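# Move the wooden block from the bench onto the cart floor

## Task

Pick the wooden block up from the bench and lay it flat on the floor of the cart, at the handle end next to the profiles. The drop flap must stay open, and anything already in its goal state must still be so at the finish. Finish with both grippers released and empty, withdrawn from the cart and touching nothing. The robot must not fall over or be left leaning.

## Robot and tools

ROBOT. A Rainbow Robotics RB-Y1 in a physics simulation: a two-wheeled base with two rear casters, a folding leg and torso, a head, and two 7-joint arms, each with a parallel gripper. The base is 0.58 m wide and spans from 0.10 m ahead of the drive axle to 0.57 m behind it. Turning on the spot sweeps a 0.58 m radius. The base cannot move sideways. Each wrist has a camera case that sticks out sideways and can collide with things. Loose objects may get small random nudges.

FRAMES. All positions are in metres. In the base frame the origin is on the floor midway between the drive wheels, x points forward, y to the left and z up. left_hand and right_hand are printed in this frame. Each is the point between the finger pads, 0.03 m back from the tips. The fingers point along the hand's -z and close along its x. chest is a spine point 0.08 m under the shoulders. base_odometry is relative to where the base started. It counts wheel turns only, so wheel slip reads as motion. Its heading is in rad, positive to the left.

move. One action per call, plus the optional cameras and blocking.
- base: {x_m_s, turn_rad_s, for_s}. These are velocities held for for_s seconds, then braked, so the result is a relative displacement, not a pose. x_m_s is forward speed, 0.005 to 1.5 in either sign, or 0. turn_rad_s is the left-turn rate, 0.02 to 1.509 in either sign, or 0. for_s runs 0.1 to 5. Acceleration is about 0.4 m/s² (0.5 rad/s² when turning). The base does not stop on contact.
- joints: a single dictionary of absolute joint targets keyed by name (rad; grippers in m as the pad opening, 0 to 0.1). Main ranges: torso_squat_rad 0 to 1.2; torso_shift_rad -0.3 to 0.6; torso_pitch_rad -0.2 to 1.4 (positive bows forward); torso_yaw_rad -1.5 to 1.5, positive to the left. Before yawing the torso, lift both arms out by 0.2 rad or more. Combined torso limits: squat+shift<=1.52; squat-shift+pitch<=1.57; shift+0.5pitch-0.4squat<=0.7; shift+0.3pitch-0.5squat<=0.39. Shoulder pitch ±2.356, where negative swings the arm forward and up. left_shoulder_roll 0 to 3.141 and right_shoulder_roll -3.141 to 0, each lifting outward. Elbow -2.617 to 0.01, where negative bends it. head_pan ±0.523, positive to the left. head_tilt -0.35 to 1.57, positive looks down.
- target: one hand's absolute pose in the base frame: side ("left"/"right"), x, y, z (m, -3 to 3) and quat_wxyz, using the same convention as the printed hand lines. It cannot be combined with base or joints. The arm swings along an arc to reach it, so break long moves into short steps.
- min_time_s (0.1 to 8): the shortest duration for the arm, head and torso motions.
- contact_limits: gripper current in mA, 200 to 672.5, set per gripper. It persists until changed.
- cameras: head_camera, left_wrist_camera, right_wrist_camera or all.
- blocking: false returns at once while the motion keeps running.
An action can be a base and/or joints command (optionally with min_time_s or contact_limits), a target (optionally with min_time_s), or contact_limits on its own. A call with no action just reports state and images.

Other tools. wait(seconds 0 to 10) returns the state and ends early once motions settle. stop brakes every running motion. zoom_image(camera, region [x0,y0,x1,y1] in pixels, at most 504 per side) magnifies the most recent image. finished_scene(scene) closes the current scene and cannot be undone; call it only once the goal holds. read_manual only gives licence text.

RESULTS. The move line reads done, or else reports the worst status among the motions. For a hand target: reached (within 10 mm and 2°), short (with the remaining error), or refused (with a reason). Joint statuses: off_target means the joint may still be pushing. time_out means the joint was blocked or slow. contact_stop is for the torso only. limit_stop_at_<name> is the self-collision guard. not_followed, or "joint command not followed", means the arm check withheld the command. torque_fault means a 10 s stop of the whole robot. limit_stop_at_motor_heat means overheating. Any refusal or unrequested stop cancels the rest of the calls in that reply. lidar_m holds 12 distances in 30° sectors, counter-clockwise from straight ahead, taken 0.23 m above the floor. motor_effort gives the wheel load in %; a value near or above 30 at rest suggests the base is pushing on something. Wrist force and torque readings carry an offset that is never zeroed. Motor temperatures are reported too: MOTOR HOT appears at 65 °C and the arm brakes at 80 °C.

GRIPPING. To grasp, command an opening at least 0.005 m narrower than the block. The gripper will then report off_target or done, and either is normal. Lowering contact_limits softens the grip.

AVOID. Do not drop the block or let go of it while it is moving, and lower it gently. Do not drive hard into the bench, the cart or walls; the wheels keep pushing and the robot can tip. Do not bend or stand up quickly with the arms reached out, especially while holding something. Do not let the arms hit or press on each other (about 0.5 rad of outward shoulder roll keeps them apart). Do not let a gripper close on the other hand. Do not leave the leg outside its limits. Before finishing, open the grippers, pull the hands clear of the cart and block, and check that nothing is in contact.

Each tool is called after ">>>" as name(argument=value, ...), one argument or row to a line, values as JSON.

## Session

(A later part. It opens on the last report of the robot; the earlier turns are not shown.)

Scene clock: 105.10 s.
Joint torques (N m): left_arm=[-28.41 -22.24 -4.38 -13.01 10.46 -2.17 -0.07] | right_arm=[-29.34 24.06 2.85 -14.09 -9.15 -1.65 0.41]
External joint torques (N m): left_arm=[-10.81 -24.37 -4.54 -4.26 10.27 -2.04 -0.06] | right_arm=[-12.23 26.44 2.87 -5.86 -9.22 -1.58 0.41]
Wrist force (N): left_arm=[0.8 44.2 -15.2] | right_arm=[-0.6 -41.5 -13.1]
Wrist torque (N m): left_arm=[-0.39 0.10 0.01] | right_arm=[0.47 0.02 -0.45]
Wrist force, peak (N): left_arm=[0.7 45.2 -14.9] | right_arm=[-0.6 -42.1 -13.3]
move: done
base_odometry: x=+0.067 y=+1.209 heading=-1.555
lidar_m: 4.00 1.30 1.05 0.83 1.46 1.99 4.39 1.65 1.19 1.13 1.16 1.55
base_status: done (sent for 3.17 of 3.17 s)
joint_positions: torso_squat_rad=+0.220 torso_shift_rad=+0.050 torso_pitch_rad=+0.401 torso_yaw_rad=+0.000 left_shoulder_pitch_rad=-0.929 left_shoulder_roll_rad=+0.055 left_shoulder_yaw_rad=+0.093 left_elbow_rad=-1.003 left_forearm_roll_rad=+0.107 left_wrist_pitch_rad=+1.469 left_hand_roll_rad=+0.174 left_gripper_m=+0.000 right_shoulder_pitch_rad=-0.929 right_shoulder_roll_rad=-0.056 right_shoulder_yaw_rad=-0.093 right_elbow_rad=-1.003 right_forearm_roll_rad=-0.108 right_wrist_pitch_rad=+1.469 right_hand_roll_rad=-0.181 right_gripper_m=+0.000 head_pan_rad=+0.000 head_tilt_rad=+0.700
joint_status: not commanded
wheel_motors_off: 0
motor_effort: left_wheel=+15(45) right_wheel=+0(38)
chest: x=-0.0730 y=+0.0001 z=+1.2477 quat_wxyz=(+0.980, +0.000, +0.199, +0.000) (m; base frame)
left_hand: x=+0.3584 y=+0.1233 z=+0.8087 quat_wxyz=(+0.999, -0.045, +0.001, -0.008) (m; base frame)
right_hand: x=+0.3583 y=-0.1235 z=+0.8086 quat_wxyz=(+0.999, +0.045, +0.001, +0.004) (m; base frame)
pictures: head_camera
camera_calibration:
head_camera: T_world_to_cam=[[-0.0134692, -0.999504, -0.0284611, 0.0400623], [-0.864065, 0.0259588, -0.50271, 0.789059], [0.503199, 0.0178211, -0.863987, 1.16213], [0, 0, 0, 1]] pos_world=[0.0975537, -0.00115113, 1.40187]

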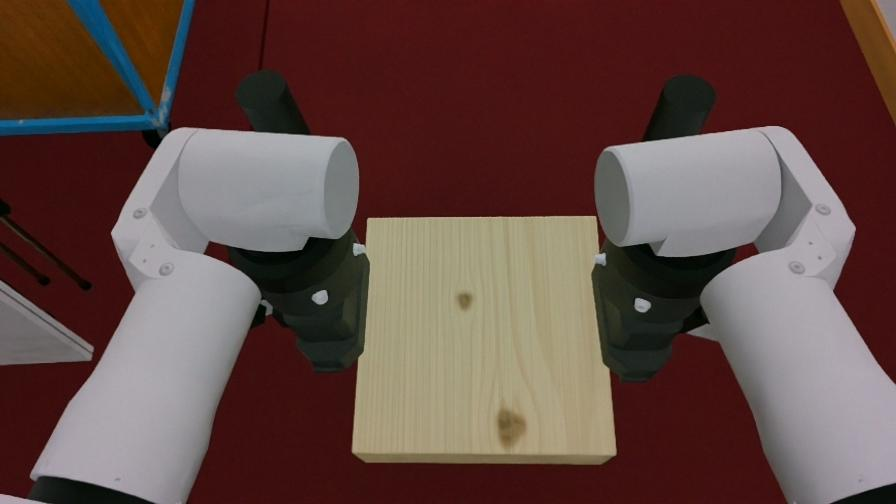

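>>> move(
  base={"x_m_s":0.35,"for_s":3.94},
)

>>> move(
  base={"turn_rad_s":0.5,"for_s":3.21},
  cameras=["all"],
)

Scene clock: 111.90 s.
Joint torques (N m): left_arm=[-27.51 -22.37 -4.4 -13.07 10.43 -2.06 -0.09] | right_arm=[-29.59 24.07 2.76 -14.03 -9.12 -1.56 0.47]
External joint torques (N m): left_arm=[-9.9 -24.5 -4.57 -4.32 10.24 -1.93 -0.09] | right_arm=[-12.48 26.44 2.78 -5.8 -9.19 -1.49 0.47]
Wrist force (N): left_arm=[0.7 43.9 -14.5] | right_arm=[-0.7 -41.7 -13.0]
Wrist torque (N m): left_arm=[-0.34 0.13 -0.04] | right_arm=[0.50 0.02 -0.47]
Wrist force, peak (N): left_arm=[1.7 44.8 -14.3] | right_arm=[-0.6 -42.5 -13.4]
move: done
base_odometry: x=+0.089 y=-0.167 heading=-1.555
lidar_m: 3.82 1.00 0.72 0.68 0.71 1.68 4.74 1.59 1.15 1.09 1.11 1.49
base_status: done (sent for 3.93 of 3.93 s)
joint_positions: torso_squat_rad=+0.220 torso_shift_rad=+0.050 torso_pitch_rad=+0.401 torso_yaw_rad=+0.000 left_shoulder_pitch_rad=-0.929 left_shoulder_roll_rad=+0.055 left_shoulder_yaw_rad=+0.093 left_elbow_rad=-1.003 left_forearm_roll_rad=+0.107 left_wrist_pitch_rad=+1.469 left_hand_roll_rad=+0.174 left_gripper_m=+0.000 right_shoulder_pitch_rad=-0.929 right_shoulder_roll_rad=-0.056 right_shoulder_yaw_rad=-0.093 right_elbow_rad=-1.003 right_forearm_roll_rad=-0.108 right_wrist_pitch_rad=+1.469 right_hand_roll_rad=-0.181 right_gripper_m=+0.000 head_pan_rad=+0.000 head_tilt_rad=+0.700
joint_status: not commanded
wheel_motors_off: 0
motor_effort: left_wheel=+1(46) right_wheel=-1(34)
chest: x=-0.0729 y=+0.0001 z=+1.2477 quat_wxyz=(+0.980, +0.000, +0.199, +0.000) (m; base frame)
left_hand: x=+0.3585 y=+0.1233 z=+0.8087 quat_wxyz=(+0.999, -0.045, +0.001, -0.008) (m; base frame)
right_hand: x=+0.3583 y=-0.1235 z=+0.8085 quat_wxyz=(+0.999, +0.045, +0.001, +0.004) (m; base frame)
pictures: none

Scene clock: 116.43 s.
Joint torques (N m): left_arm=[-27.83 -22.41 -4.78 -13.05 10.44 -2.17 -0.1] | right_arm=[-29.65 23.99 2.81 -14.05 -9.21 -1.66 0.24]
External joint torques (N m): left_arm=[-10.23 -24.54 -4.95 -4.3 10.24 -2.04 -0.1] | right_arm=[-12.54 26.36 2.83 -5.83 -9.29 -1.58 0.24]
Wrist force (N): left_arm=[0.6 44.2 -14.3] | right_arm=[-0.7 -42.5 -13.1]
Wrist torque (N m): left_arm=[-0.39 0.09 0.00] | right_arm=[0.54 0.02 -0.47]
Wrist force, peak (N): left_arm=[1.0 44.8 -14.8] | right_arm=[-0.7 -42.5 -13.1]
move: done
base_odometry: x=+0.088 y=-0.167 heading=+0.045
lidar_m: 0.69 0.73 1.67 4.04 1.52 1.13 1.07 1.15 1.58 4.46 0.98 0.72
base_status: done (sent for 3.2 of 3.2 s)
joint_positions: torso_squat_rad=+0.220 torso_shift_rad=+0.050 torso_pitch_rad=+0.401 torso_yaw_rad=+0.000 left_shoulder_pitch_rad=-0.929 left_shoulder_roll_rad=+0.055 left_shoulder_yaw_rad=+0.093 left_elbow_rad=-1.003 left_forearm_roll_rad=+0.107 left_wrist_pitch_rad=+1.469 left_hand_roll_rad=+0.174 left_gripper_m=+0.000 right_shoulder_pitch_rad=-0.929 right_shoulder_roll_rad=-0.056 right_shoulder_yaw_rad=-0.093 right_elbow_rad=-1.003 right_forearm_roll_rad=-0.108 right_wrist_pitch_rad=+1.469 right_hand_roll_rad=-0.181 right_gripper_m=+0.000 head_pan_rad=+0.000 head_tilt_rad=+0.700
joint_status: not commanded
wheel_motors_off: 0
motor_effort: left_wheel=+0(39) right_wheel=+18(33)
chest: x=-0.0729 y=+0.0001 z=+1.2477 quat_wxyz=(+0.980, +0.000, +0.199, +0.000) (m; base frame)
left_hand: x=+0.3585 y=+0.1232 z=+0.8087 quat_wxyz=(+0.999, -0.045, +0.001, -0.008) (m; base frame)
right_hand: x=+0.3583 y=-0.1235 z=+0.8085 quat_wxyz=(+0.999, +0.045, +0.001, +0.004) (m; base frame)
pictures: head_camera, left_wrist_camera, right_wrist_camera
camera_calibration:
head_camera: T_world_to_cam=[[-0.0134766, -0.999504, -0.0284597, 0.0399596], [-0.864134, 0.025962, -0.502592, 0.788939], [0.503082, 0.0178198, -0.864055, 1.16211], [0, 0, 0, 1]] pos_world=[0.0976538, -0.00125112, 1.40178]
left_wrist_camera: T_world_to_cam=[[0.999873, 0.0104853, -0.0119946, -0.350668], [0.0152912, -0.842917, 0.537826, -0.307492], [-0.00447117, -0.537941, -0.842971, 0.822083], [0, 0, 0, 1]] pos_world=[0.359001, 0.186718, 0.854163]
right_wrist_camera: T_world_to_cam=[[-0.999031, -0.0348755, -0.0268324, 0.37411], [-0.0439782, 0.811892, 0.582149, -0.327572], [0.00148223, 0.582766, -0.812639, 0.80063], [0, 0, 0, 1]] pos_world=[0.358155, -0.187579, 0.851357]

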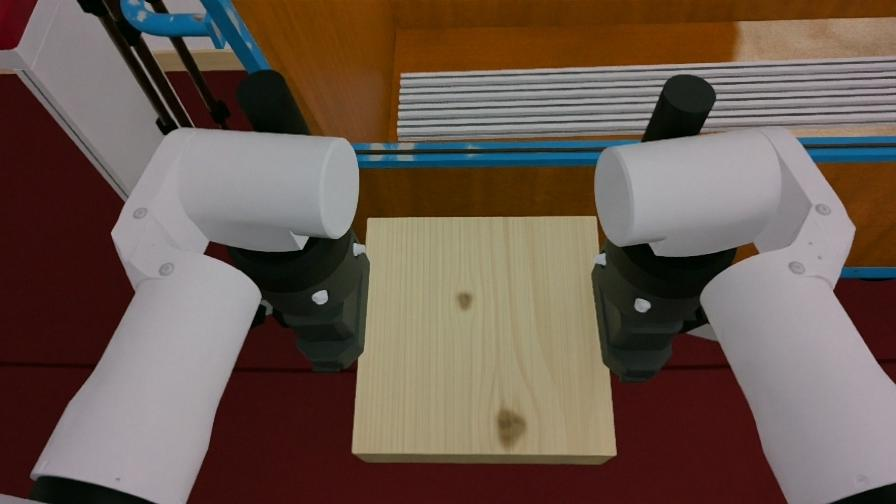

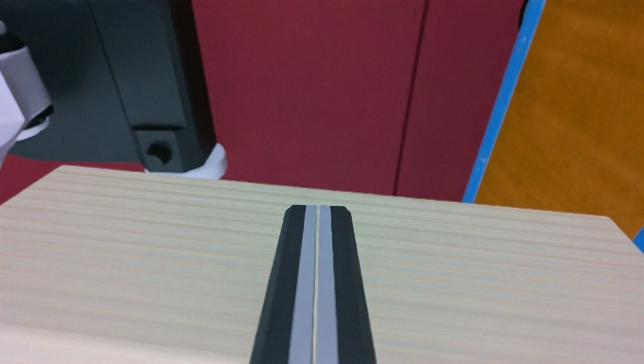

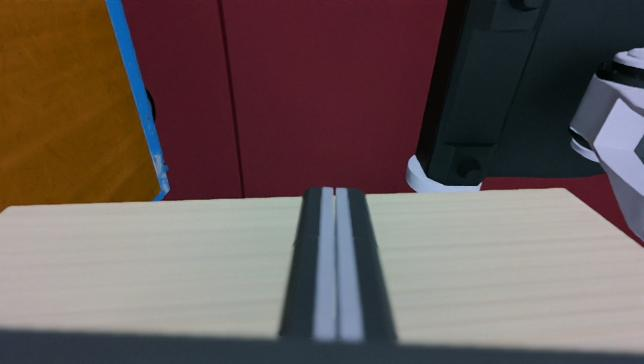

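>>> zoom_image(
  camera="head_camera",
  region=[340, 0, 620, 180],
)

>>> zoom_image(
  camera="head_camera",
  region=[660, 40, 896, 290],
)

Scaled by 1.800 from the camera's 896x504 image, which has a finer 1280x720 frame.

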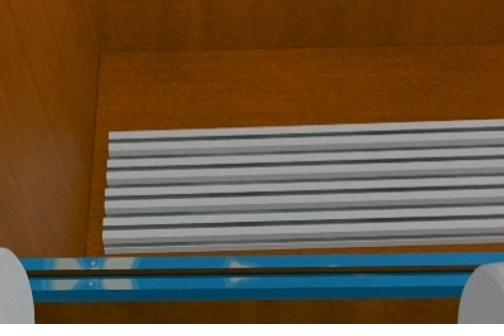

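Scaled by 2.016 from the camera's 896x504 image, which has a finer 1280x720 frame.

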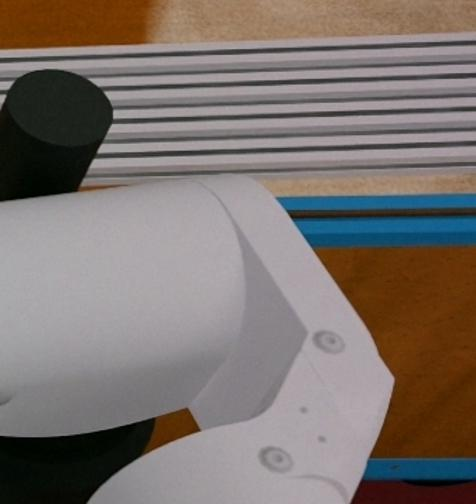

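>>> move(
  base={"turn_rad_s":-0.3,"for_s":1.0},
)

>>> move(
  base={"x_m_s":0.2,"for_s":1.8},
)

>>> move(
  base={"turn_rad_s":0.3,"for_s":1.04},
  joints={"head_tilt_rad":0.75},
  cameras=["all"],
)

Scene clock: 134.30 s.
Joint torques (N m): left_arm=[-27.82 -22.36 -4.28 -13.1 10.39 -1.97 -0.12] | right_arm=[-29.76 24.19 2.83 -14 -9.07 -1.56 0.5]
External joint torques (N m): left_arm=[-10.21 -24.48 -4.45 -4.35 10.19 -1.84 -0.12] | right_arm=[-12.64 26.57 2.85 -5.78 -9.14 -1.49 0.5]
Wrist force (N): left_arm=[0.9 43.4 -14.9] | right_arm=[-0.8 -41.4 -12.9]
Wrist torque (N m): left_arm=[-0.34 0.11 0.01] | right_arm=[0.40 -0.01 -0.45]
Wrist force, peak (N): left_arm=[1.1 44.8 -15.4] | right_arm=[-0.5 -42.4 -13.0]
move: done
base_odometry: x=+0.089 y=-0.167 heading=-0.254
lidar_m: 0.70 0.69 1.05 1.67 2.29 1.28 1.09 1.09 1.25 2.10 3.15 0.82
base_status: done (sent for 1 of 1 s)
joint_positions: torso_squat_rad=+0.220 torso_shift_rad=+0.050 torso_pitch_rad=+0.401 torso_yaw_rad=+0.000 left_shoulder_pitch_rad=-0.929 left_shoulder_roll_rad=+0.055 left_shoulder_yaw_rad=+0.093 left_elbow_rad=-1.003 left_forearm_roll_rad=+0.107 left_wrist_pitch_rad=+1.469 left_hand_roll_rad=+0.174 left_gripper_m=+0.000 right_shoulder_pitch_rad=-0.929 right_shoulder_roll_rad=-0.056 right_shoulder_yaw_rad=-0.093 right_elbow_rad=-1.003 right_forearm_roll_rad=-0.108 right_wrist_pitch_rad=+1.469 right_hand_roll_rad=-0.181 right_gripper_m=+0.000 head_pan_rad=+0.000 head_tilt_rad=+0.700
joint_status: not commanded
wheel_motors_off: 0
motor_effort: left_wheel=+7(15) right_wheel=-20(34)
chest: x=-0.0729 y=+0.0001 z=+1.2477 quat_wxyz=(+0.980, +0.000, +0.199, +0.000) (m; base frame)
left_hand: x=+0.3585 y=+0.1233 z=+0.8087 quat_wxyz=(+0.999, -0.045, +0.001, -0.008) (m; base frame)
right_hand: x=+0.3583 y=-0.1235 z=+0.8085 quat_wxyz=(+0.999, +0.045, +0.001, +0.004) (m; base frame)
pictures: none

Scene clock: 136.97 s.
Joint torques (N m): left_arm=[-27.75 -22.23 -4.17 -13.2 10.29 -2.07 -0.12] | right_arm=[-29.67 24.24 3.02 -14.13 -9.36 -1.52 0.38]
External joint torques (N m): left_arm=[-10.15 -24.35 -4.33 -4.45 10.1 -1.94 -0.12] | right_arm=[-12.56 26.61 3.04 -5.9 -9.43 -1.45 0.38]
Wrist force (N): left_arm=[0.7 43.5 -14.1] | right_arm=[-0.5 -41.7 -13.0]
Wrist torque (N m): left_arm=[-0.31 0.08 -0.04] | right_arm=[0.48 0.02 -0.48]
Wrist force, peak (N): left_arm=[1.3 45.0 -16.0] | right_arm=[-0.8 -42.4 -13.3]
move: done
base_odometry: x=+0.437 y=-0.257 heading=-0.253
lidar_m: 0.34 0.34 0.41 1.62 3.00 1.68 1.44 1.43 1.65 2.76 0.75 0.42
base_status: done (sent for 1.8 of 1.8 s)
joint_positions: torso_squat_rad=+0.220 torso_shift_rad=+0.050 torso_pitch_rad=+0.401 torso_yaw_rad=+0.000 left_shoulder_pitch_rad=-0.929 left_shoulder_roll_rad=+0.055 left_shoulder_yaw_rad=+0.093 left_elbow_rad=-1.003 left_forearm_roll_rad=+0.107 left_wrist_pitch_rad=+1.469 left_hand_roll_rad=+0.174 left_gripper_m=+0.000 right_shoulder_pitch_rad=-0.929 right_shoulder_roll_rad=-0.056 right_shoulder_yaw_rad=-0.093 right_elbow_rad=-1.003 right_forearm_roll_rad=-0.108 right_wrist_pitch_rad=+1.469 right_hand_roll_rad=-0.181 right_gripper_m=+0.000 head_pan_rad=+0.000 head_tilt_rad=+0.700
joint_status: not commanded
wheel_motors_off: 0
motor_effort: left_wheel=+17(48) right_wheel=-18(36)
chest: x=-0.0729 y=+0.0001 z=+1.2477 quat_wxyz=(+0.980, +0.000, +0.199, +0.000) (m; base frame)
left_hand: x=+0.3585 y=+0.1233 z=+0.8087 quat_wxyz=(+0.999, -0.045, +0.001, -0.008) (m; base frame)
right_hand: x=+0.3583 y=-0.1235 z=+0.8085 quat_wxyz=(+0.999, +0.045, +0.001, +0.004) (m; base frame)
pictures: none

Scene clock: 138.93 s.
Joint torques (N m): left_arm=[-27.54 -22.24 -4.63 -13.32 10.42 -2.09 -0.06] | right_arm=[-29.66 24.18 2.58 -14.18 -9.22 -1.66 0.52]
External joint torques (N m): left_arm=[-9.94 -24.37 -4.79 -4.57 10.23 -1.96 -0.06] | right_arm=[-12.54 26.55 2.6 -5.96 -9.29 -1.59 0.52]
Wrist force (N): left_arm=[0.8 43.8 -13.4] | right_arm=[-0.9 -41.5 -13.0]
Wrist torque (N m): left_arm=[-0.34 0.09 -0.03] | right_arm=[0.42 0.00 -0.49]
Wrist force, peak (N): left_arm=[0.7 45.0 -15.2] | right_arm=[-0.8 -42.4 -13.2]
move: done
base_odometry: x=+0.437 y=-0.257 heading=+0.057
lidar_m: 0.34 0.37 0.85 4.90 1.99 1.46 1.42 1.51 2.09 4.11 0.48 0.36
base_status: done (sent for 1.03 of 1.03 s)
joint_positions: torso_squat_rad=+0.220 torso_shift_rad=+0.050 torso_pitch_rad=+0.401 torso_yaw_rad=+0.000 left_shoulder_pitch_rad=-0.929 left_shoulder_roll_rad=+0.055 left_shoulder_yaw_rad=+0.093 left_elbow_rad=-1.003 left_forearm_roll_rad=+0.107 left_wrist_pitch_rad=+1.469 left_hand_roll_rad=+0.174 left_gripper_m=+0.000 right_shoulder_pitch_rad=-0.929 right_shoulder_roll_rad=-0.056 right_shoulder_yaw_rad=-0.093 right_elbow_rad=-1.003 right_forearm_roll_rad=-0.108 right_wrist_pitch_rad=+1.469 right_hand_roll_rad=-0.181 right_gripper_m=+0.000 head_pan_rad=+0.000 head_tilt_rad=+0.750
joint_status: all done
wheel_motors_off: 0
motor_effort: left_wheel=-1(37) right_wheel=+11(30)
chest: x=-0.0729 y=+0.0001 z=+1.2477 quat_wxyz=(+0.980, +0.000, +0.199, +0.000) (m; base frame)
left_hand: x=+0.3585 y=+0.1232 z=+0.8087 quat_wxyz=(+0.999, -0.045, +0.001, -0.008) (m; base frame)
right_hand: x=+0.3583 y=-0.1235 z=+0.8085 quat_wxyz=(+0.999, +0.045, +0.001, +0.004) (m; base frame)
pictures: head_camera, left_wrist_camera, right_wrist_camera
camera_calibration:
head_camera: T_world_to_cam=[[-0.0148798, -0.999504, -0.0277492, 0.0389861], [-0.888154, 0.0259601, -0.458812, 0.727275], [0.459305, 0.0178185, -0.8881, 1.1975], [0, 0, 0, 1]] pos_world=[0.0964923, -0.00125112, 1.39827]
left_wrist_camera: T_world_to_cam=[[0.999873, 0.0104853, -0.0119946, -0.350568], [0.0152912, -0.842917, 0.537826, -0.307491], [-0.00447117, -0.537941, -0.842971, 0.822082], [0, 0, 0, 1]] pos_world=[0.358901, 0.186718, 0.854163]
right_wrist_camera: T_world_to_cam=[[-0.999031, -0.0348755, -0.0268324, 0.37411], [-0.0439782, 0.811892, 0.582149, -0.327572], [0.00148223, 0.582766, -0.812639, 0.80063], [0, 0, 0, 1]] pos_world=[0.358155, -0.187579, 0.851357]

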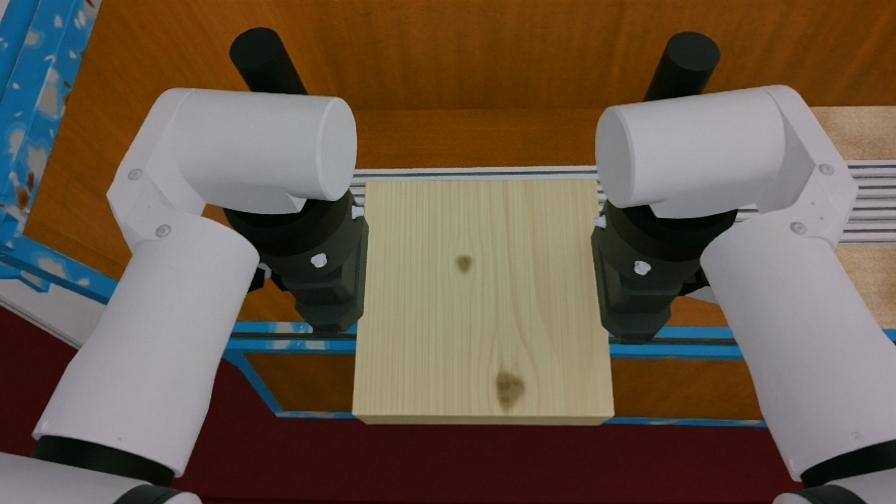

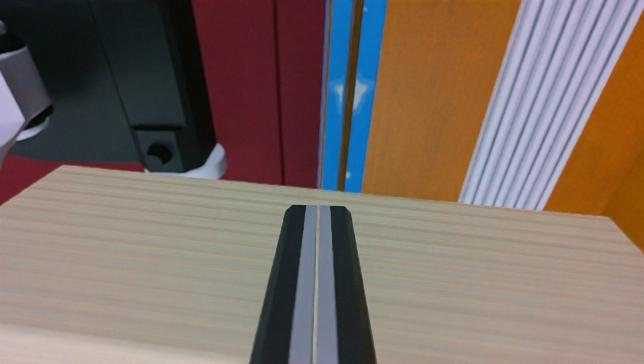

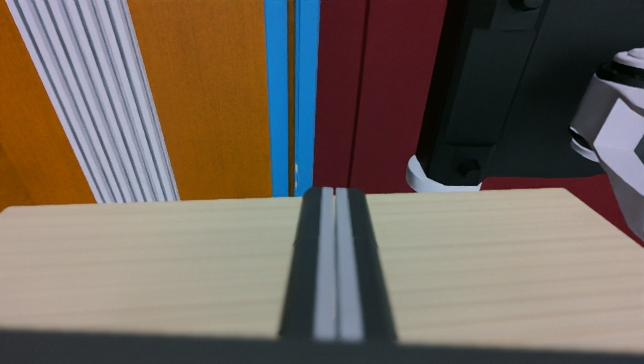

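>>> zoom_image(
  camera="head_camera",
  region=[200, 290, 380, 430],
)

>>> zoom_image(
  camera="head_camera",
  region=[590, 150, 896, 440],
)

Scaled by 2.800 from the camera's 896x504 image, which has a finer 1280x720 frame.

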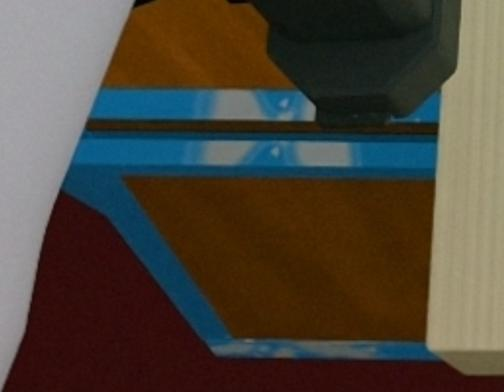

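Scaled by 1.647 from the camera's 896x504 image, which has a finer 1280x720 frame.

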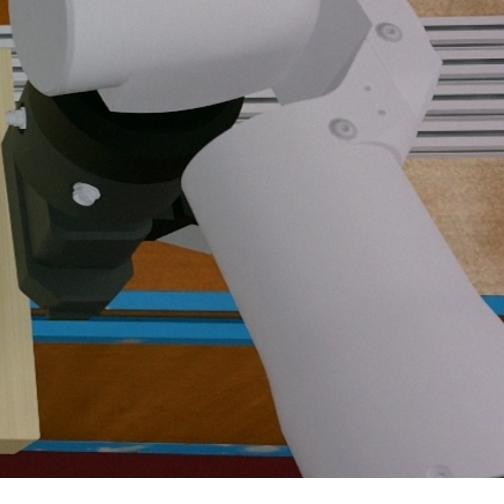

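>>> move(
  base={"x_m_s":0.1,"for_s":1.72},
  joints={"head_tilt_rad":0.95},
  cameras=["all"],
)

Scene clock: 165.77 s.
Joint torques (N m): left_arm=[-27.83 -22.41 -4.64 -13.24 10.43 -2.03 -0.06] | right_arm=[-29.95 23.8 3.07 -14.08 -9.18 -1.51 0.48]
External joint torques (N m): left_arm=[-10.23 -24.54 -4.8 -4.49 10.24 -1.9 -0.06] | right_arm=[-12.84 26.18 3.09 -5.85 -9.25 -1.43 0.48]
Wrist force (N): left_arm=[1.1 44.0 -14.6] | right_arm=[-0.6 -40.8 -13.5]
Wrist torque (N m): left_arm=[-0.37 0.20 -0.03] | right_arm=[0.37 0.05 -0.45]
Wrist force, peak (N): left_arm=[0.6 45.3 -15.0] | right_arm=[-1.8 -42.1 -12.9]
move: done
base_odometry: x=+0.610 y=-0.248 heading=+0.057
lidar_m: 0.17 0.17 0.26 1.57 2.22 1.64 1.60 1.68 2.35 0.63 0.24 0.17
base_status: done (sent for 1.73 of 1.73 s)
joint_positions: torso_squat_rad=+0.220 torso_shift_rad=+0.050 torso_pitch_rad=+0.401 torso_yaw_rad=+0.000 left_shoulder_pitch_rad=-0.929 left_shoulder_roll_rad=+0.055 left_shoulder_yaw_rad=+0.093 left_elbow_rad=-1.003 left_forearm_roll_rad=+0.107 left_wrist_pitch_rad=+1.469 left_hand_roll_rad=+0.174 left_gripper_m=+0.000 right_shoulder_pitch_rad=-0.929 right_shoulder_roll_rad=-0.056 right_shoulder_yaw_rad=-0.093 right_elbow_rad=-1.003 right_forearm_roll_rad=-0.108 right_wrist_pitch_rad=+1.469 right_hand_roll_rad=-0.181 right_gripper_m=+0.000 head_pan_rad=+0.000 head_tilt_rad=+0.950
joint_status: all done
wheel_motors_off: 0
motor_effort: left_wheel=+2(28) right_wheel=-3(46)
chest: x=-0.0729 y=+0.0001 z=+1.2477 quat_wxyz=(+0.980, +0.000, +0.199, +0.000) (m; base frame)
left_hand: x=+0.3585 y=+0.1232 z=+0.8086 quat_wxyz=(+0.999, -0.045, +0.001, -0.008) (m; base frame)
right_hand: x=+0.3583 y=-0.1235 z=+0.8084 quat_wxyz=(+0.999, +0.045, +0.001, +0.004) (m; base frame)
pictures: head_camera, left_wrist_camera, right_wrist_camera
camera_calibration:
head_camera: T_world_to_cam=[[-0.0201944, -0.999502, -0.0242645, 0.0341669], [-0.961624, 0.0260598, -0.273131, 0.464892], [0.273627, 0.0178176, -0.961671, 1.30689], [0, 0, 0, 1]] pos_world=[0.0901404, -0.00125082, 1.38461]
left_wrist_camera: T_world_to_cam=[[0.999871, 0.0105144, -0.012133, -0.350555], [0.0153901, -0.842917, 0.537823, -0.307526], [-0.00457223, -0.537941, -0.84297, 0.822119], [0, 0, 0, 1]] pos_world=[0.359001, 0.186718, 0.854163]
right_wrist_camera: T_world_to_cam=[[-0.999032, -0.034933, -0.0267507, 0.37403], [-0.0439773, 0.811889, 0.582153, -0.327576], [0.00138224, 0.582766, -0.812639, 0.800666], [0, 0, 0, 1]] pos_world=[0.358155, -0.187579, 0.851357]

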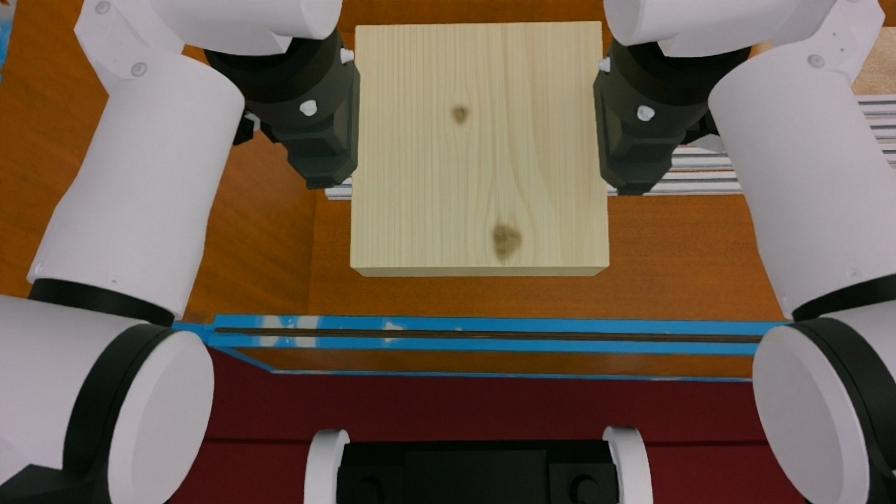

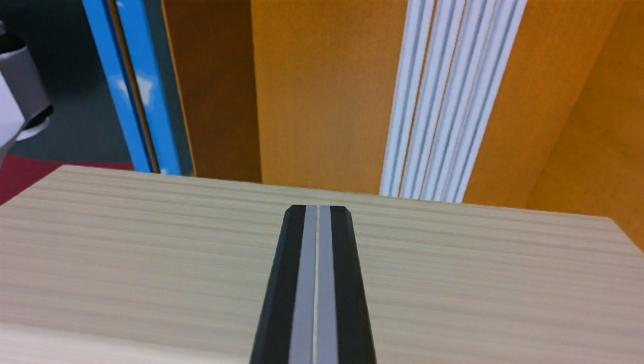

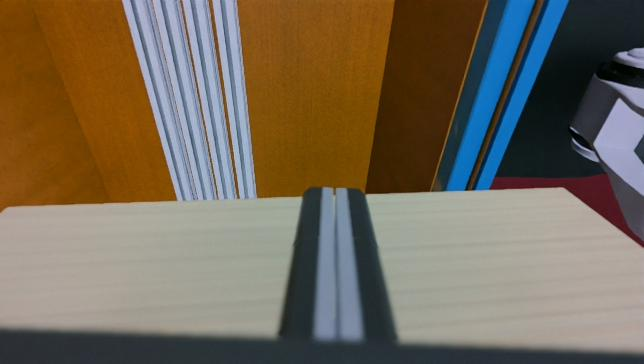

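>>> move(
  joints={"torso_squat_rad":0.43,"torso_shift_rad":0.1,"torso_pitch_rad":0.5,"left_shoulder_pitch_rad":-0.762,"left_shoulder_roll_rad":0.019,"left_shoulder_yaw_rad":0.042,"left_elbow_rad":-1.3,"left_forearm_roll_rad":0.072,"left_wrist_pitch_rad":1.509,"left_hand_roll_rad":0.185,"right_shoulder_pitch_rad":-0.762,"right_shoulder_roll_rad":-0.019,"right_shoulder_yaw_rad":-0.042,"right_elbow_rad":-1.3,"right_forearm_roll_rad":-0.072,"right_wrist_pitch_rad":1.509,"right_hand_roll_rad":-0.192},
  min_time_s=3.5,
  cameras=["all"],
)

Scene clock: 176.73 s.
Joint torques (N m): left_arm=[-22.19 -21.81 -9.01 -13.73 9.29 -1.8 0.47] | right_arm=[-22.32 24.69 8.77 -14.34 -8.37 -1.46 -0.1]
External joint torques (N m): left_arm=[-8.57 -21.93 -8.81 -4.93 9.09 -1.68 0.47] | right_arm=[-9.22 25.14 8.52 -6.06 -8.44 -1.39 -0.1]
Wrist force (N): left_arm=[0.8 41.4 -14.4] | right_arm=[-0.6 -38.0 -13.3]
Wrist torque (N m): left_arm=[-0.37 0.17 -0.16] | right_arm=[0.37 0.00 -0.27]
Wrist force, peak (N): left_arm=[0.9 45.4 -14.6] | right_arm=[-1.1 -42.9 -13.0]
move: done
base_odometry: x=+0.610 y=-0.248 heading=+0.057
lidar_m: 0.16 0.18 0.26 1.59 2.23 1.65 1.60 1.70 2.36 0.65 0.24 0.18
base_status: not commanded
joint_positions: torso_squat_rad=+0.430 torso_shift_rad=+0.100 torso_pitch_rad=+0.501 torso_yaw_rad=+0.000 left_shoulder_pitch_rad=-0.760 left_shoulder_roll_rad=+0.024 left_shoulder_yaw_rad=+0.044 left_elbow_rad=-1.299 left_forearm_roll_rad=+0.070 left_wrist_pitch_rad=+1.509 left_hand_roll_rad=+0.185 left_gripper_m=+0.000 right_shoulder_pitch_rad=-0.760 right_shoulder_roll_rad=-0.025 right_shoulder_yaw_rad=-0.044 right_elbow_rad=-1.299 right_forearm_roll_rad=-0.070 right_wrist_pitch_rad=+1.509 right_hand_roll_rad=-0.192 right_gripper_m=+0.000 head_pan_rad=+0.000 head_tilt_rad=+0.950
joint_status: all done
wheel_motors_off: 0
motor_effort: left_wheel=+3(4) right_wheel=-3(6)
chest: x=-0.0158 y=+0.0001 z=+1.1851 quat_wxyz=(+0.969, +0.000, +0.248, +0.000) (m; base frame)
left_hand: x=+0.3571 y=+0.1230 z=+0.7192 quat_wxyz=(+0.999, -0.046, +0.004, -0.007) (m; base frame)
right_hand: x=+0.3571 y=-0.1233 z=+0.7191 quat_wxyz=(+0.999, +0.045, +0.004, +0.004) (m; base frame)
pictures: head_camera, left_wrist_camera, right_wrist_camera
camera_calibration:
head_camera: T_world_to_cam=[[-0.0225087, -0.999502, -0.0221323, 0.0312354], [-0.984041, 0.0260583, -0.176023, 0.387216], [0.176512, 0.017817, -0.984137, 1.25613], [0, 0, 0, 1]] pos_world=[0.160018, -0.00125083, 1.30505]
left_wrist_camera: T_world_to_cam=[[0.999771, 0.0113376, -0.018177, -0.345932], [0.0193402, -0.8426, 0.538192, -0.261299], [-0.00921408, -0.53842, -0.842626, 0.748052], [0, 0, 0, 1]] pos_world=[0.357799, 0.186517, 0.764669]
right_wrist_camera: T_world_to_cam=[[-0.999199, -0.0339474, -0.0212009, 0.366637], [-0.0399405, 0.811577, 0.582879, -0.277807], [-0.00258113, 0.583259, -0.812282, 0.729148], [0, 0, 0, 1]] pos_world=[0.35713, -0.187374, 0.761975]

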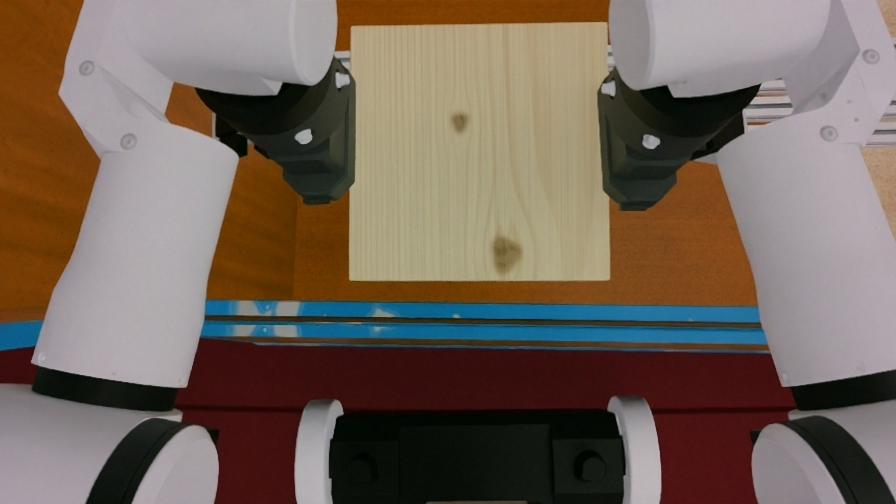

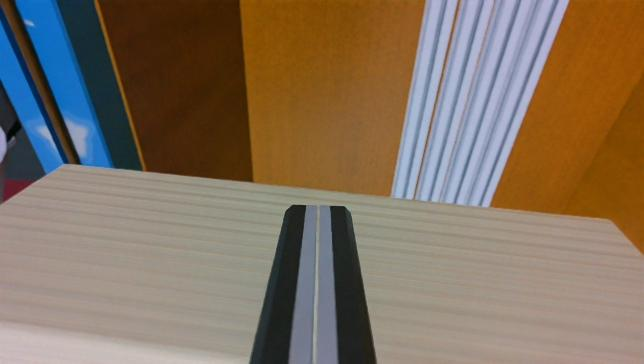

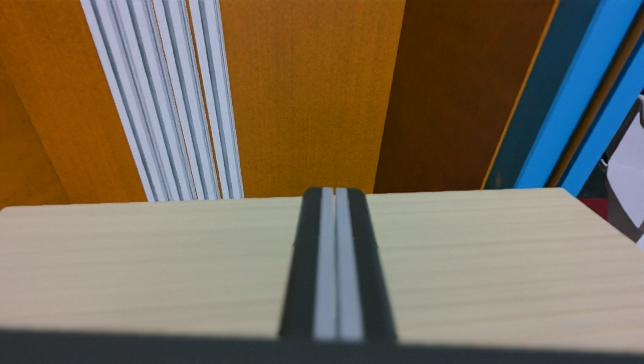

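>>> move(
  joints={"torso_squat_rad":0.53,"torso_shift_rad":0.15,"torso_pitch_rad":0.7,"left_shoulder_pitch_rad":-0.667,"left_shoulder_roll_rad":0.0105,"left_shoulder_yaw_rad":0.001,"left_elbow_rad":-1.401,"left_forearm_roll_rad":0.025,"left_wrist_pitch_rad":1.319,"left_hand_roll_rad":0.182,"right_shoulder_pitch_rad":-0.667,"right_shoulder_roll_rad":-0.0105,"right_shoulder_yaw_rad":-0.001,"right_elbow_rad":-1.401,"right_forearm_roll_rad":-0.025,"right_wrist_pitch_rad":1.319,"right_hand_roll_rad":-0.189},
  min_time_s=4,
  cameras=["all"],
)

Scene clock: 186.90 s.
Joint torques (N m): left_arm=[-15.94 -21.82 -12.21 -12.94 8.45 -2.23 -0.09] | right_arm=[-15.61 24.85 10.9 -13.62 -7.33 -1.71 0.39]
External joint torques (N m): left_arm=[-7.5 -20.39 -11.52 -4.61 8.26 -2.1 -0.09] | right_arm=[-7.7 23.77 10.27 -5.79 -7.4 -1.64 0.39]
Wrist force (N): left_arm=[1.0 37.7 -14.7] | right_arm=[-0.4 -35.0 -13.4]
Wrist torque (N m): left_arm=[-0.28 0.09 -0.04] | right_arm=[0.27 0.08 -0.44]
Wrist force, peak (N): left_arm=[0.3 41.9 -15.1] | right_arm=[-0.3 -38.4 -14.8]
move: done
base_odometry: x=+0.610 y=-0.248 heading=+0.057
lidar_m: 0.16 0.18 0.27 1.58 2.23 1.65 1.59 1.68 2.34 0.64 0.24 0.18
base_status: not commanded
joint_positions: torso_squat_rad=+0.530 torso_shift_rad=+0.150 torso_pitch_rad=+0.701 torso_yaw_rad=+0.000 left_shoulder_pitch_rad=-0.665 left_shoulder_roll_rad=+0.015 left_shoulder_yaw_rad=+0.004 left_elbow_rad=-1.400 left_forearm_roll_rad=+0.023 left_wrist_pitch_rad=+1.319 left_hand_roll_rad=+0.182 left_gripper_m=+0.000 right_shoulder_pitch_rad=-0.665 right_shoulder_roll_rad=-0.016 right_shoulder_yaw_rad=-0.004 right_elbow_rad=-1.400 right_forearm_roll_rad=-0.023 right_wrist_pitch_rad=+1.319 right_hand_roll_rad=-0.189 right_gripper_m=+0.000 head_pan_rad=+0.000 head_tilt_rad=+0.950
joint_status: all done
wheel_motors_off: 0
motor_effort: left_wheel=+4(4) right_wheel=-2(5)
chest: x=+0.0619 y=+0.0001 z=+1.1142 quat_wxyz=(+0.939, +0.000, +0.343, +0.000) (m; base frame)
left_hand: x=+0.3573 y=+0.1227 z=+0.5794 quat_wxyz=(+0.999, -0.046, +0.001, -0.008) (m; base frame)
right_hand: x=+0.3573 y=-0.1229 z=+0.5793 quat_wxyz=(+0.999, +0.046, +0.001, +0.005) (m; base frame)
pictures: head_camera, left_wrist_camera, right_wrist_camera
camera_calibration:
head_camera: T_world_to_cam=[[-0.026457, -0.999502, -0.017222, 0.0261894], [-0.999398, 0.0260593, 0.0229187, 0.230417], [-0.0224585, 0.0178179, -0.999589, 1.20231], [0, 0, 0, 1]] pos_world=[0.257973, -0.00125083, 1.19699]
left_wrist_camera: T_world_to_cam=[[0.999879, 0.00934143, -0.0124582, -0.351812], [0.0145814, -0.842425, 0.538616, -0.184851], [-0.00546368, -0.538732, -0.842459, 0.628616], [0, 0, 0, 1]] pos_world=[0.3579, 0.186219, 0.624765]
right_wrist_camera: T_world_to_cam=[[-0.998979, -0.0362893, -0.0269047, 0.366841], [-0.0451699, 0.811251, 0.582951, -0.194781], [0.000671553, 0.583571, -0.812062, 0.614163], [0, 0, 0, 1]] pos_world=[0.357256, -0.18708, 0.622156]

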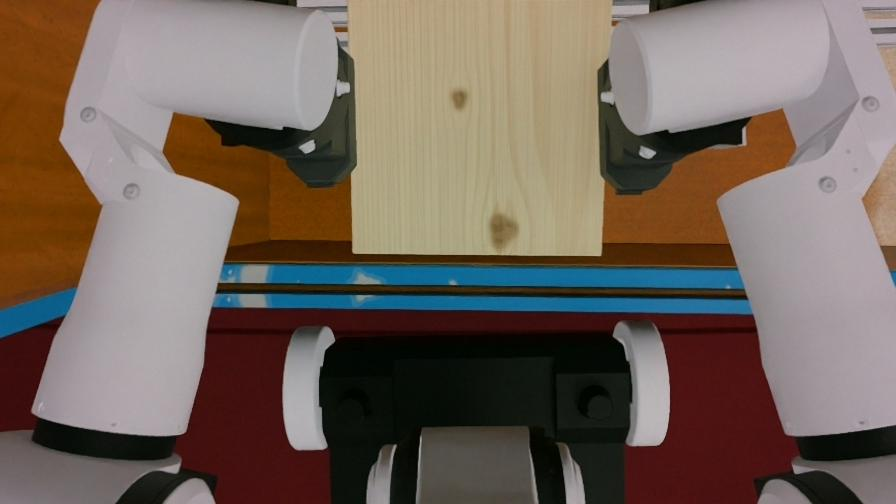

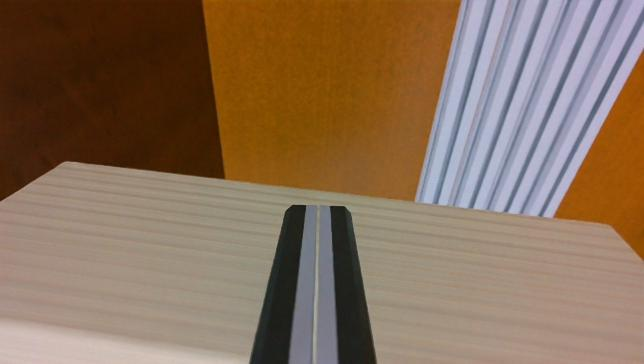

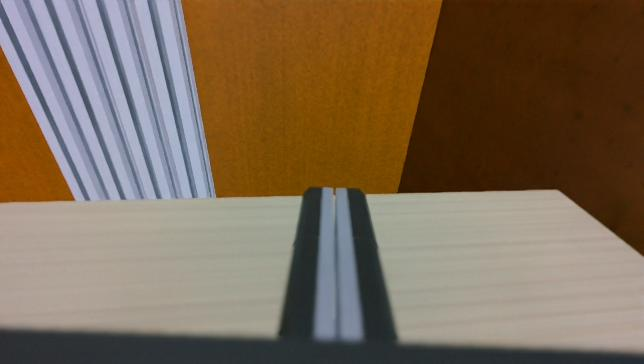

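>>> zoom_image(
  camera="head_camera",
  region=[180, 0, 380, 320],
)

>>> zoom_image(
  camera="head_camera",
  region=[580, 0, 896, 320],
)

Scaled by 1.575 from the camera's 896x504 image, which has a finer 1280x720 frame.

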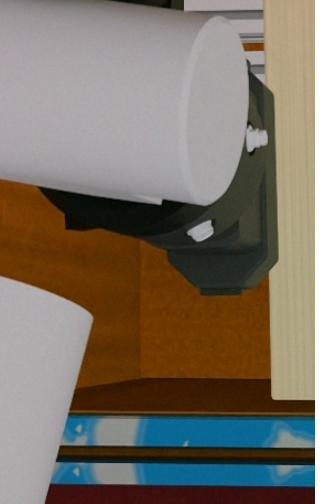

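Scaled by 1.575 from the camera's 896x504 image, which has a finer 1280x720 frame.

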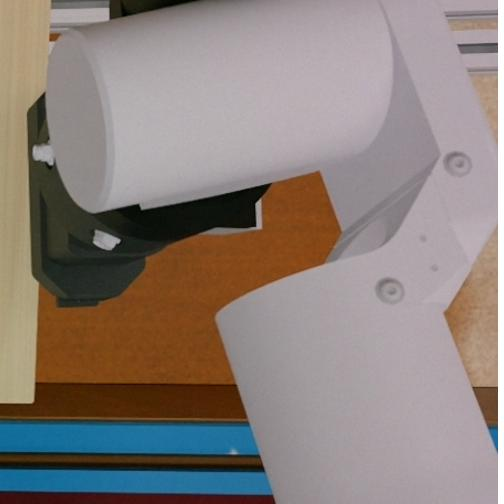

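>>> move(
  joints={"torso_squat_rad":0.62,"torso_shift_rad":0.2,"torso_pitch_rad":0.9,"left_shoulder_pitch_rad":-0.678,"left_shoulder_roll_rad":0.0185,"left_shoulder_yaw_rad":-0.008,"left_elbow_rad":-1.372,"left_forearm_roll_rad":-0.009,"left_wrist_pitch_rad":1.105,"left_hand_roll_rad":0.189,"right_shoulder_pitch_rad":-0.678,"right_shoulder_roll_rad":-0.0185,"right_shoulder_yaw_rad":0.008,"right_elbow_rad":-1.372,"right_forearm_roll_rad":0.009,"right_wrist_pitch_rad":1.105,"right_hand_roll_rad":-0.196},
  min_time_s=4,
  cameras=["all"],
)

Scene clock: 221.60 s.
Joint torques (N m): left_arm=[-15.1 -24.86 -16.73 -10.44 9.31 -2.52 0.44] | right_arm=[-16.06 25.77 14.74 -11.46 -8.09 -2.16 -0.06]
External joint torques (N m): left_arm=[-10.6 -22.64 -15.69 -3.02 9.14 -2.39 0.45] | right_arm=[-12.1 23.89 13.83 -4.51 -8.15 -2.09 -0.06]
Wrist force (N): left_arm=[1.4 45.2 -15.2] | right_arm=[-1.7 -41.8 -13.2]
Wrist torque (N m): left_arm=[-0.37 0.12 -0.21] | right_arm=[0.37 0.03 -0.25]
Wrist force, peak (N): left_arm=[1.7 48.2 -15.5] | right_arm=[-1.7 -45.7 -12.4]
move: done
base_odometry: x=+0.610 y=-0.248 heading=+0.057
lidar_m: 0.17 0.18 0.25 1.58 2.22 1.65 1.59 1.68 2.35 0.63 0.25 0.18
base_status: not commanded
joint_positions: torso_squat_rad=+0.620 torso_shift_rad=+0.200 torso_pitch_rad=+0.901 torso_yaw_rad=+0.000 left_shoulder_pitch_rad=-0.675 left_shoulder_roll_rad=+0.024 left_shoulder_yaw_rad=-0.004 left_elbow_rad=-1.371 left_forearm_roll_rad=-0.011 left_wrist_pitch_rad=+1.106 left_hand_roll_rad=+0.189 left_gripper_m=+0.000 right_shoulder_pitch_rad=-0.675 right_shoulder_roll_rad=-0.024 right_shoulder_yaw_rad=+0.004 right_elbow_rad=-1.371 right_forearm_roll_rad=+0.011 right_wrist_pitch_rad=+1.106 right_hand_roll_rad=-0.196 right_gripper_m=+0.000 head_pan_rad=+0.000 head_tilt_rad=+0.950
joint_status: all done
wheel_motors_off: 0
motor_effort: left_wheel=+4(4) right_wheel=-1(5)
chest: x=+0.1278 y=+0.0001 z=+1.0311 quat_wxyz=(+0.900, +0.000, +0.435, +0.000) (m; base frame)
left_hand: x=+0.3566 y=+0.1218 z=+0.4390 quat_wxyz=(+0.999, -0.046, +0.001, -0.008) (m; base frame)
right_hand: x=+0.3562 y=-0.1218 z=+0.4389 quat_wxyz=(+0.999, +0.046, +0.002, +0.004) (m; base frame)
pictures: head_camera, left_wrist_camera, right_wrist_camera
camera_calibration:
head_camera: T_world_to_cam=[[-0.0293517, -0.999502, -0.0116251, 0.0211012], [-0.974935, 0.0260604, 0.220958, 0.0909087], [-0.220545, 0.0178192, -0.975214, 1.12084], [0, 0, 0, 1]] pos_world=[0.336445, -0.00125083, 1.07322]
left_wrist_camera: T_world_to_cam=[[0.999867, 0.00999533, -0.0129074, -0.352654], [0.0153807, -0.841789, 0.539588, -0.110768], [-0.00547196, -0.539715, -0.84183, 0.509781], [0, 0, 0, 1]] pos_world=[0.3571, 0.185417, 0.484366]
right_wrist_camera: T_world_to_cam=[[-0.999033, -0.0355529, -0.0258637, 0.361646], [-0.0439648, 0.810306, 0.584356, -0.114969], [0.000182033, 0.584928, -0.811085, 0.499358], [0, 0, 0, 1]] pos_world=[0.356151, -0.18607, 0.481558]

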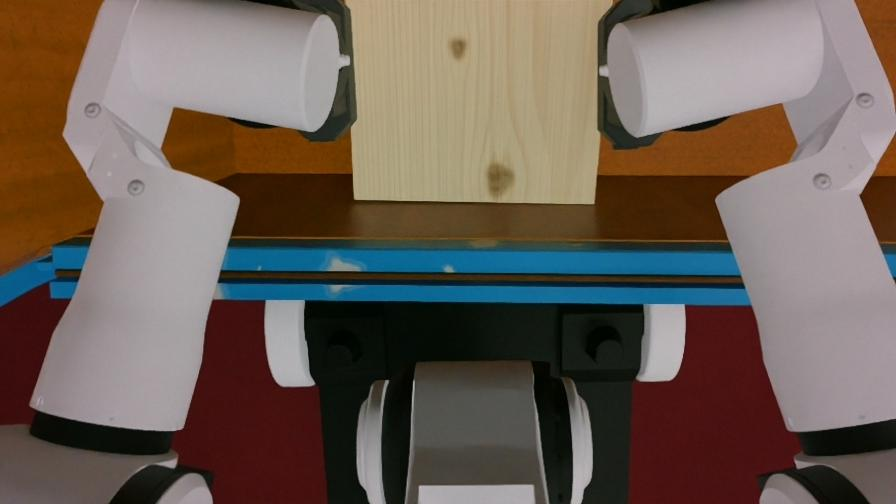

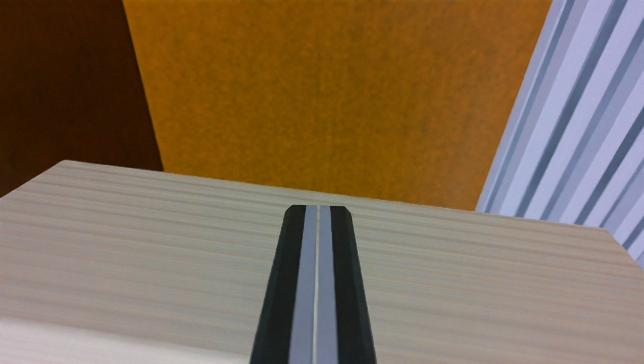

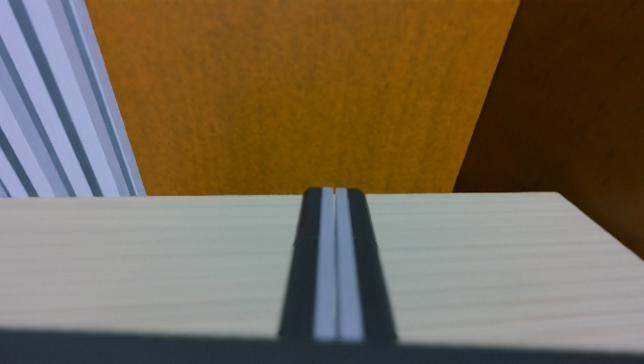

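>>> move(
  joints={"torso_squat_rad":0.64,"torso_shift_rad":0.2,"torso_pitch_rad":0.95,"left_shoulder_pitch_rad":-0.792,"left_shoulder_roll_rad":0.0405,"left_shoulder_yaw_rad":0.015,"left_elbow_rad":-1.143,"left_forearm_roll_rad":0.0,"left_wrist_pitch_rad":0.936,"left_hand_roll_rad":0.197,"right_shoulder_pitch_rad":-0.792,"right_shoulder_roll_rad":-0.0405,"right_shoulder_yaw_rad":-0.015,"right_elbow_rad":-1.143,"right_forearm_roll_rad":0.0,"right_wrist_pitch_rad":0.936,"right_hand_roll_rad":-0.204},
  min_time_s=3,
  cameras=["all"],
)

Scene clock: 229.93 s.
Joint torques (N m): left_arm=[-15.69 -27.89 -13.32 -10.01 9.15 -2.59 0.57] | right_arm=[-17.05 28.97 10.72 -10.95 -8 -2.22 -0.16]
External joint torques (N m): left_arm=[-11.03 -25.79 -12.45 -3.52 8.99 -2.46 0.57] | right_arm=[-12.88 27.2 9.95 -4.89 -8.05 -2.15 -0.16]
Wrist force (N): left_arm=[2.3 45.9 -14.7] | right_arm=[-2.3 -43.1 -11.9]
Wrist torque (N m): left_arm=[-0.35 0.20 -0.26] | right_arm=[0.43 0.02 -0.27]
Wrist force, peak (N): left_arm=[2.2 50.6 -14.5] | right_arm=[20.6 -45.7 -2.5]
move: done
base_odometry: x=+0.610 y=-0.248 heading=+0.057
lidar_m: 0.17 0.18 0.25 1.58 2.22 1.65 1.60 1.68 2.35 0.65 0.23 0.18
base_status: not commanded
joint_positions: torso_squat_rad=+0.640 torso_shift_rad=+0.200 torso_pitch_rad=+0.951 torso_yaw_rad=+0.000 left_shoulder_pitch_rad=-0.789 left_shoulder_roll_rad=+0.047 left_shoulder_yaw_rad=+0.018 left_elbow_rad=-1.142 left_forearm_roll_rad=-0.002 left_wrist_pitch_rad=+0.937 left_hand_roll_rad=+0.197 left_gripper_m=+0.000 right_shoulder_pitch_rad=-0.789 right_shoulder_roll_rad=-0.047 right_shoulder_yaw_rad=-0.018 right_elbow_rad=-1.142 right_forearm_roll_rad=+0.002 right_wrist_pitch_rad=+0.937 right_hand_roll_rad=-0.204 right_gripper_m=+0.000 head_pan_rad=+0.000 head_tilt_rad=+0.950
joint_status: all done
wheel_motors_off: 0
motor_effort: left_wheel=-2(5) right_wheel=-4(10)
chest: x=+0.1355 y=+0.0001 z=+1.0106 quat_wxyz=(+0.889, +0.000, +0.458, +0.000) (m; base frame)
left_hand: x=+0.3564 y=+0.1217 z=+0.3791 quat_wxyz=(+0.999, -0.047, +0.001, -0.009) (m; base frame)
right_hand: x=+0.3559 y=-0.1218 z=+0.3789 quat_wxyz=(+0.999, +0.046, +0.002, +0.005) (m; base frame)
pictures: head_camera, left_wrist_camera, right_wrist_camera
camera_calibration:
head_camera: T_world_to_cam=[[-0.0298953, -0.999502, -0.0101437, 0.0196658], [-0.962692, 0.0260608, 0.269343, 0.0524103], [-0.268944, 0.0178174, -0.962991, 1.09673], [0, 0, 0, 1]] pos_world=[0.346003, -0.00125082, 1.04223]
left_wrist_camera: T_world_to_cam=[[0.999876, 0.00880258, -0.0130841, -0.352933], [0.0144728, -0.84173, 0.539705, -0.0782101], [-0.00626249, -0.539827, -0.841753, 0.459487], [0, 0, 0, 1]] pos_world=[0.356899, 0.185318, 0.424367]
right_wrist_camera: T_world_to_cam=[[-0.998989, -0.0369471, -0.025626, 0.359525], [-0.0449566, 0.810248, 0.584361, -0.0797132], [-0.000827023, 0.584922, -0.811089, 0.451078], [0, 0, 0, 1]] pos_world=[0.355951, -0.185975, 0.421659]

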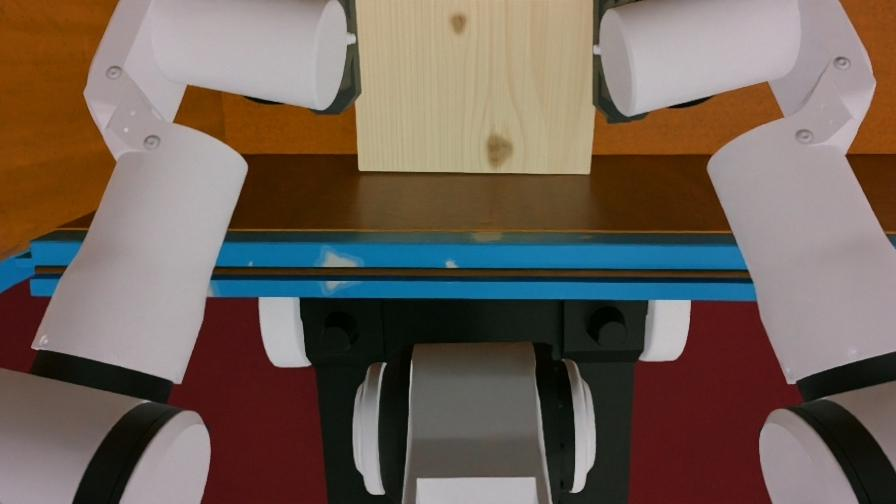

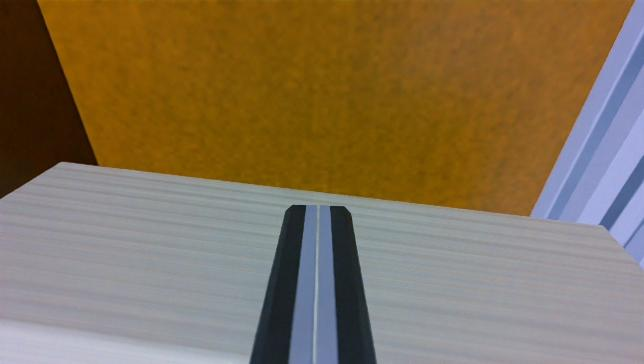

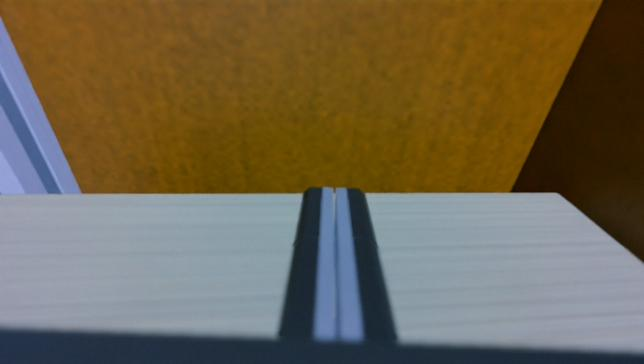

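>>> zoom_image(
  camera="head_camera",
  region=[200, 60, 700, 320],
)

>>> zoom_image(
  camera="left_wrist_camera",
  region=[0, 60, 324, 240],
)

>>> zoom_image(
  camera="left_wrist_camera",
  region=[444, 100, 644, 280],
)

>>> zoom_image(
  camera="right_wrist_camera",
  region=[0, 100, 200, 280],
)

Scaled by 1.008 from the camera's 896x504 image, which has a finer 1280x720 frame.

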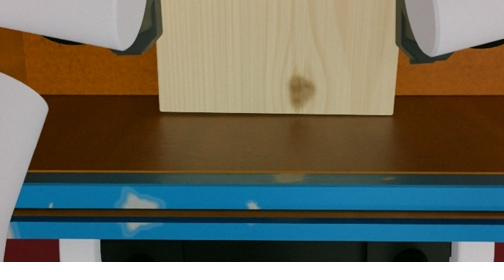

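Scaled by 1.556 from the camera's 644x364 image, which has a finer 1265x715 frame.

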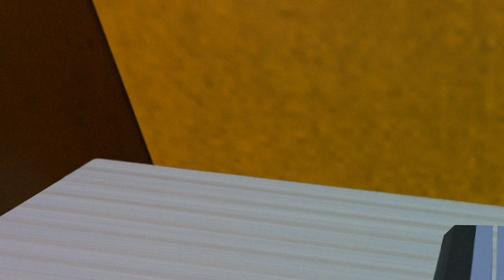

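Scaled by 2.520 from the camera's 644x364 image, which has a finer 1265x715 frame.

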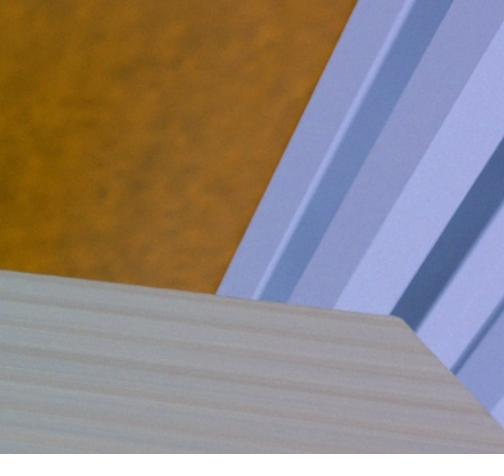

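Scaled by 2.520 from the camera's 644x364 image, which has a finer 1265x715 frame.

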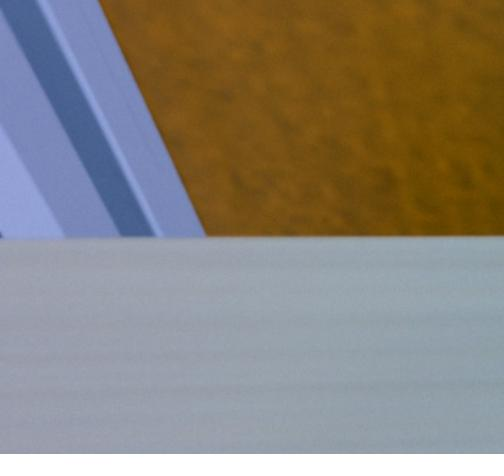

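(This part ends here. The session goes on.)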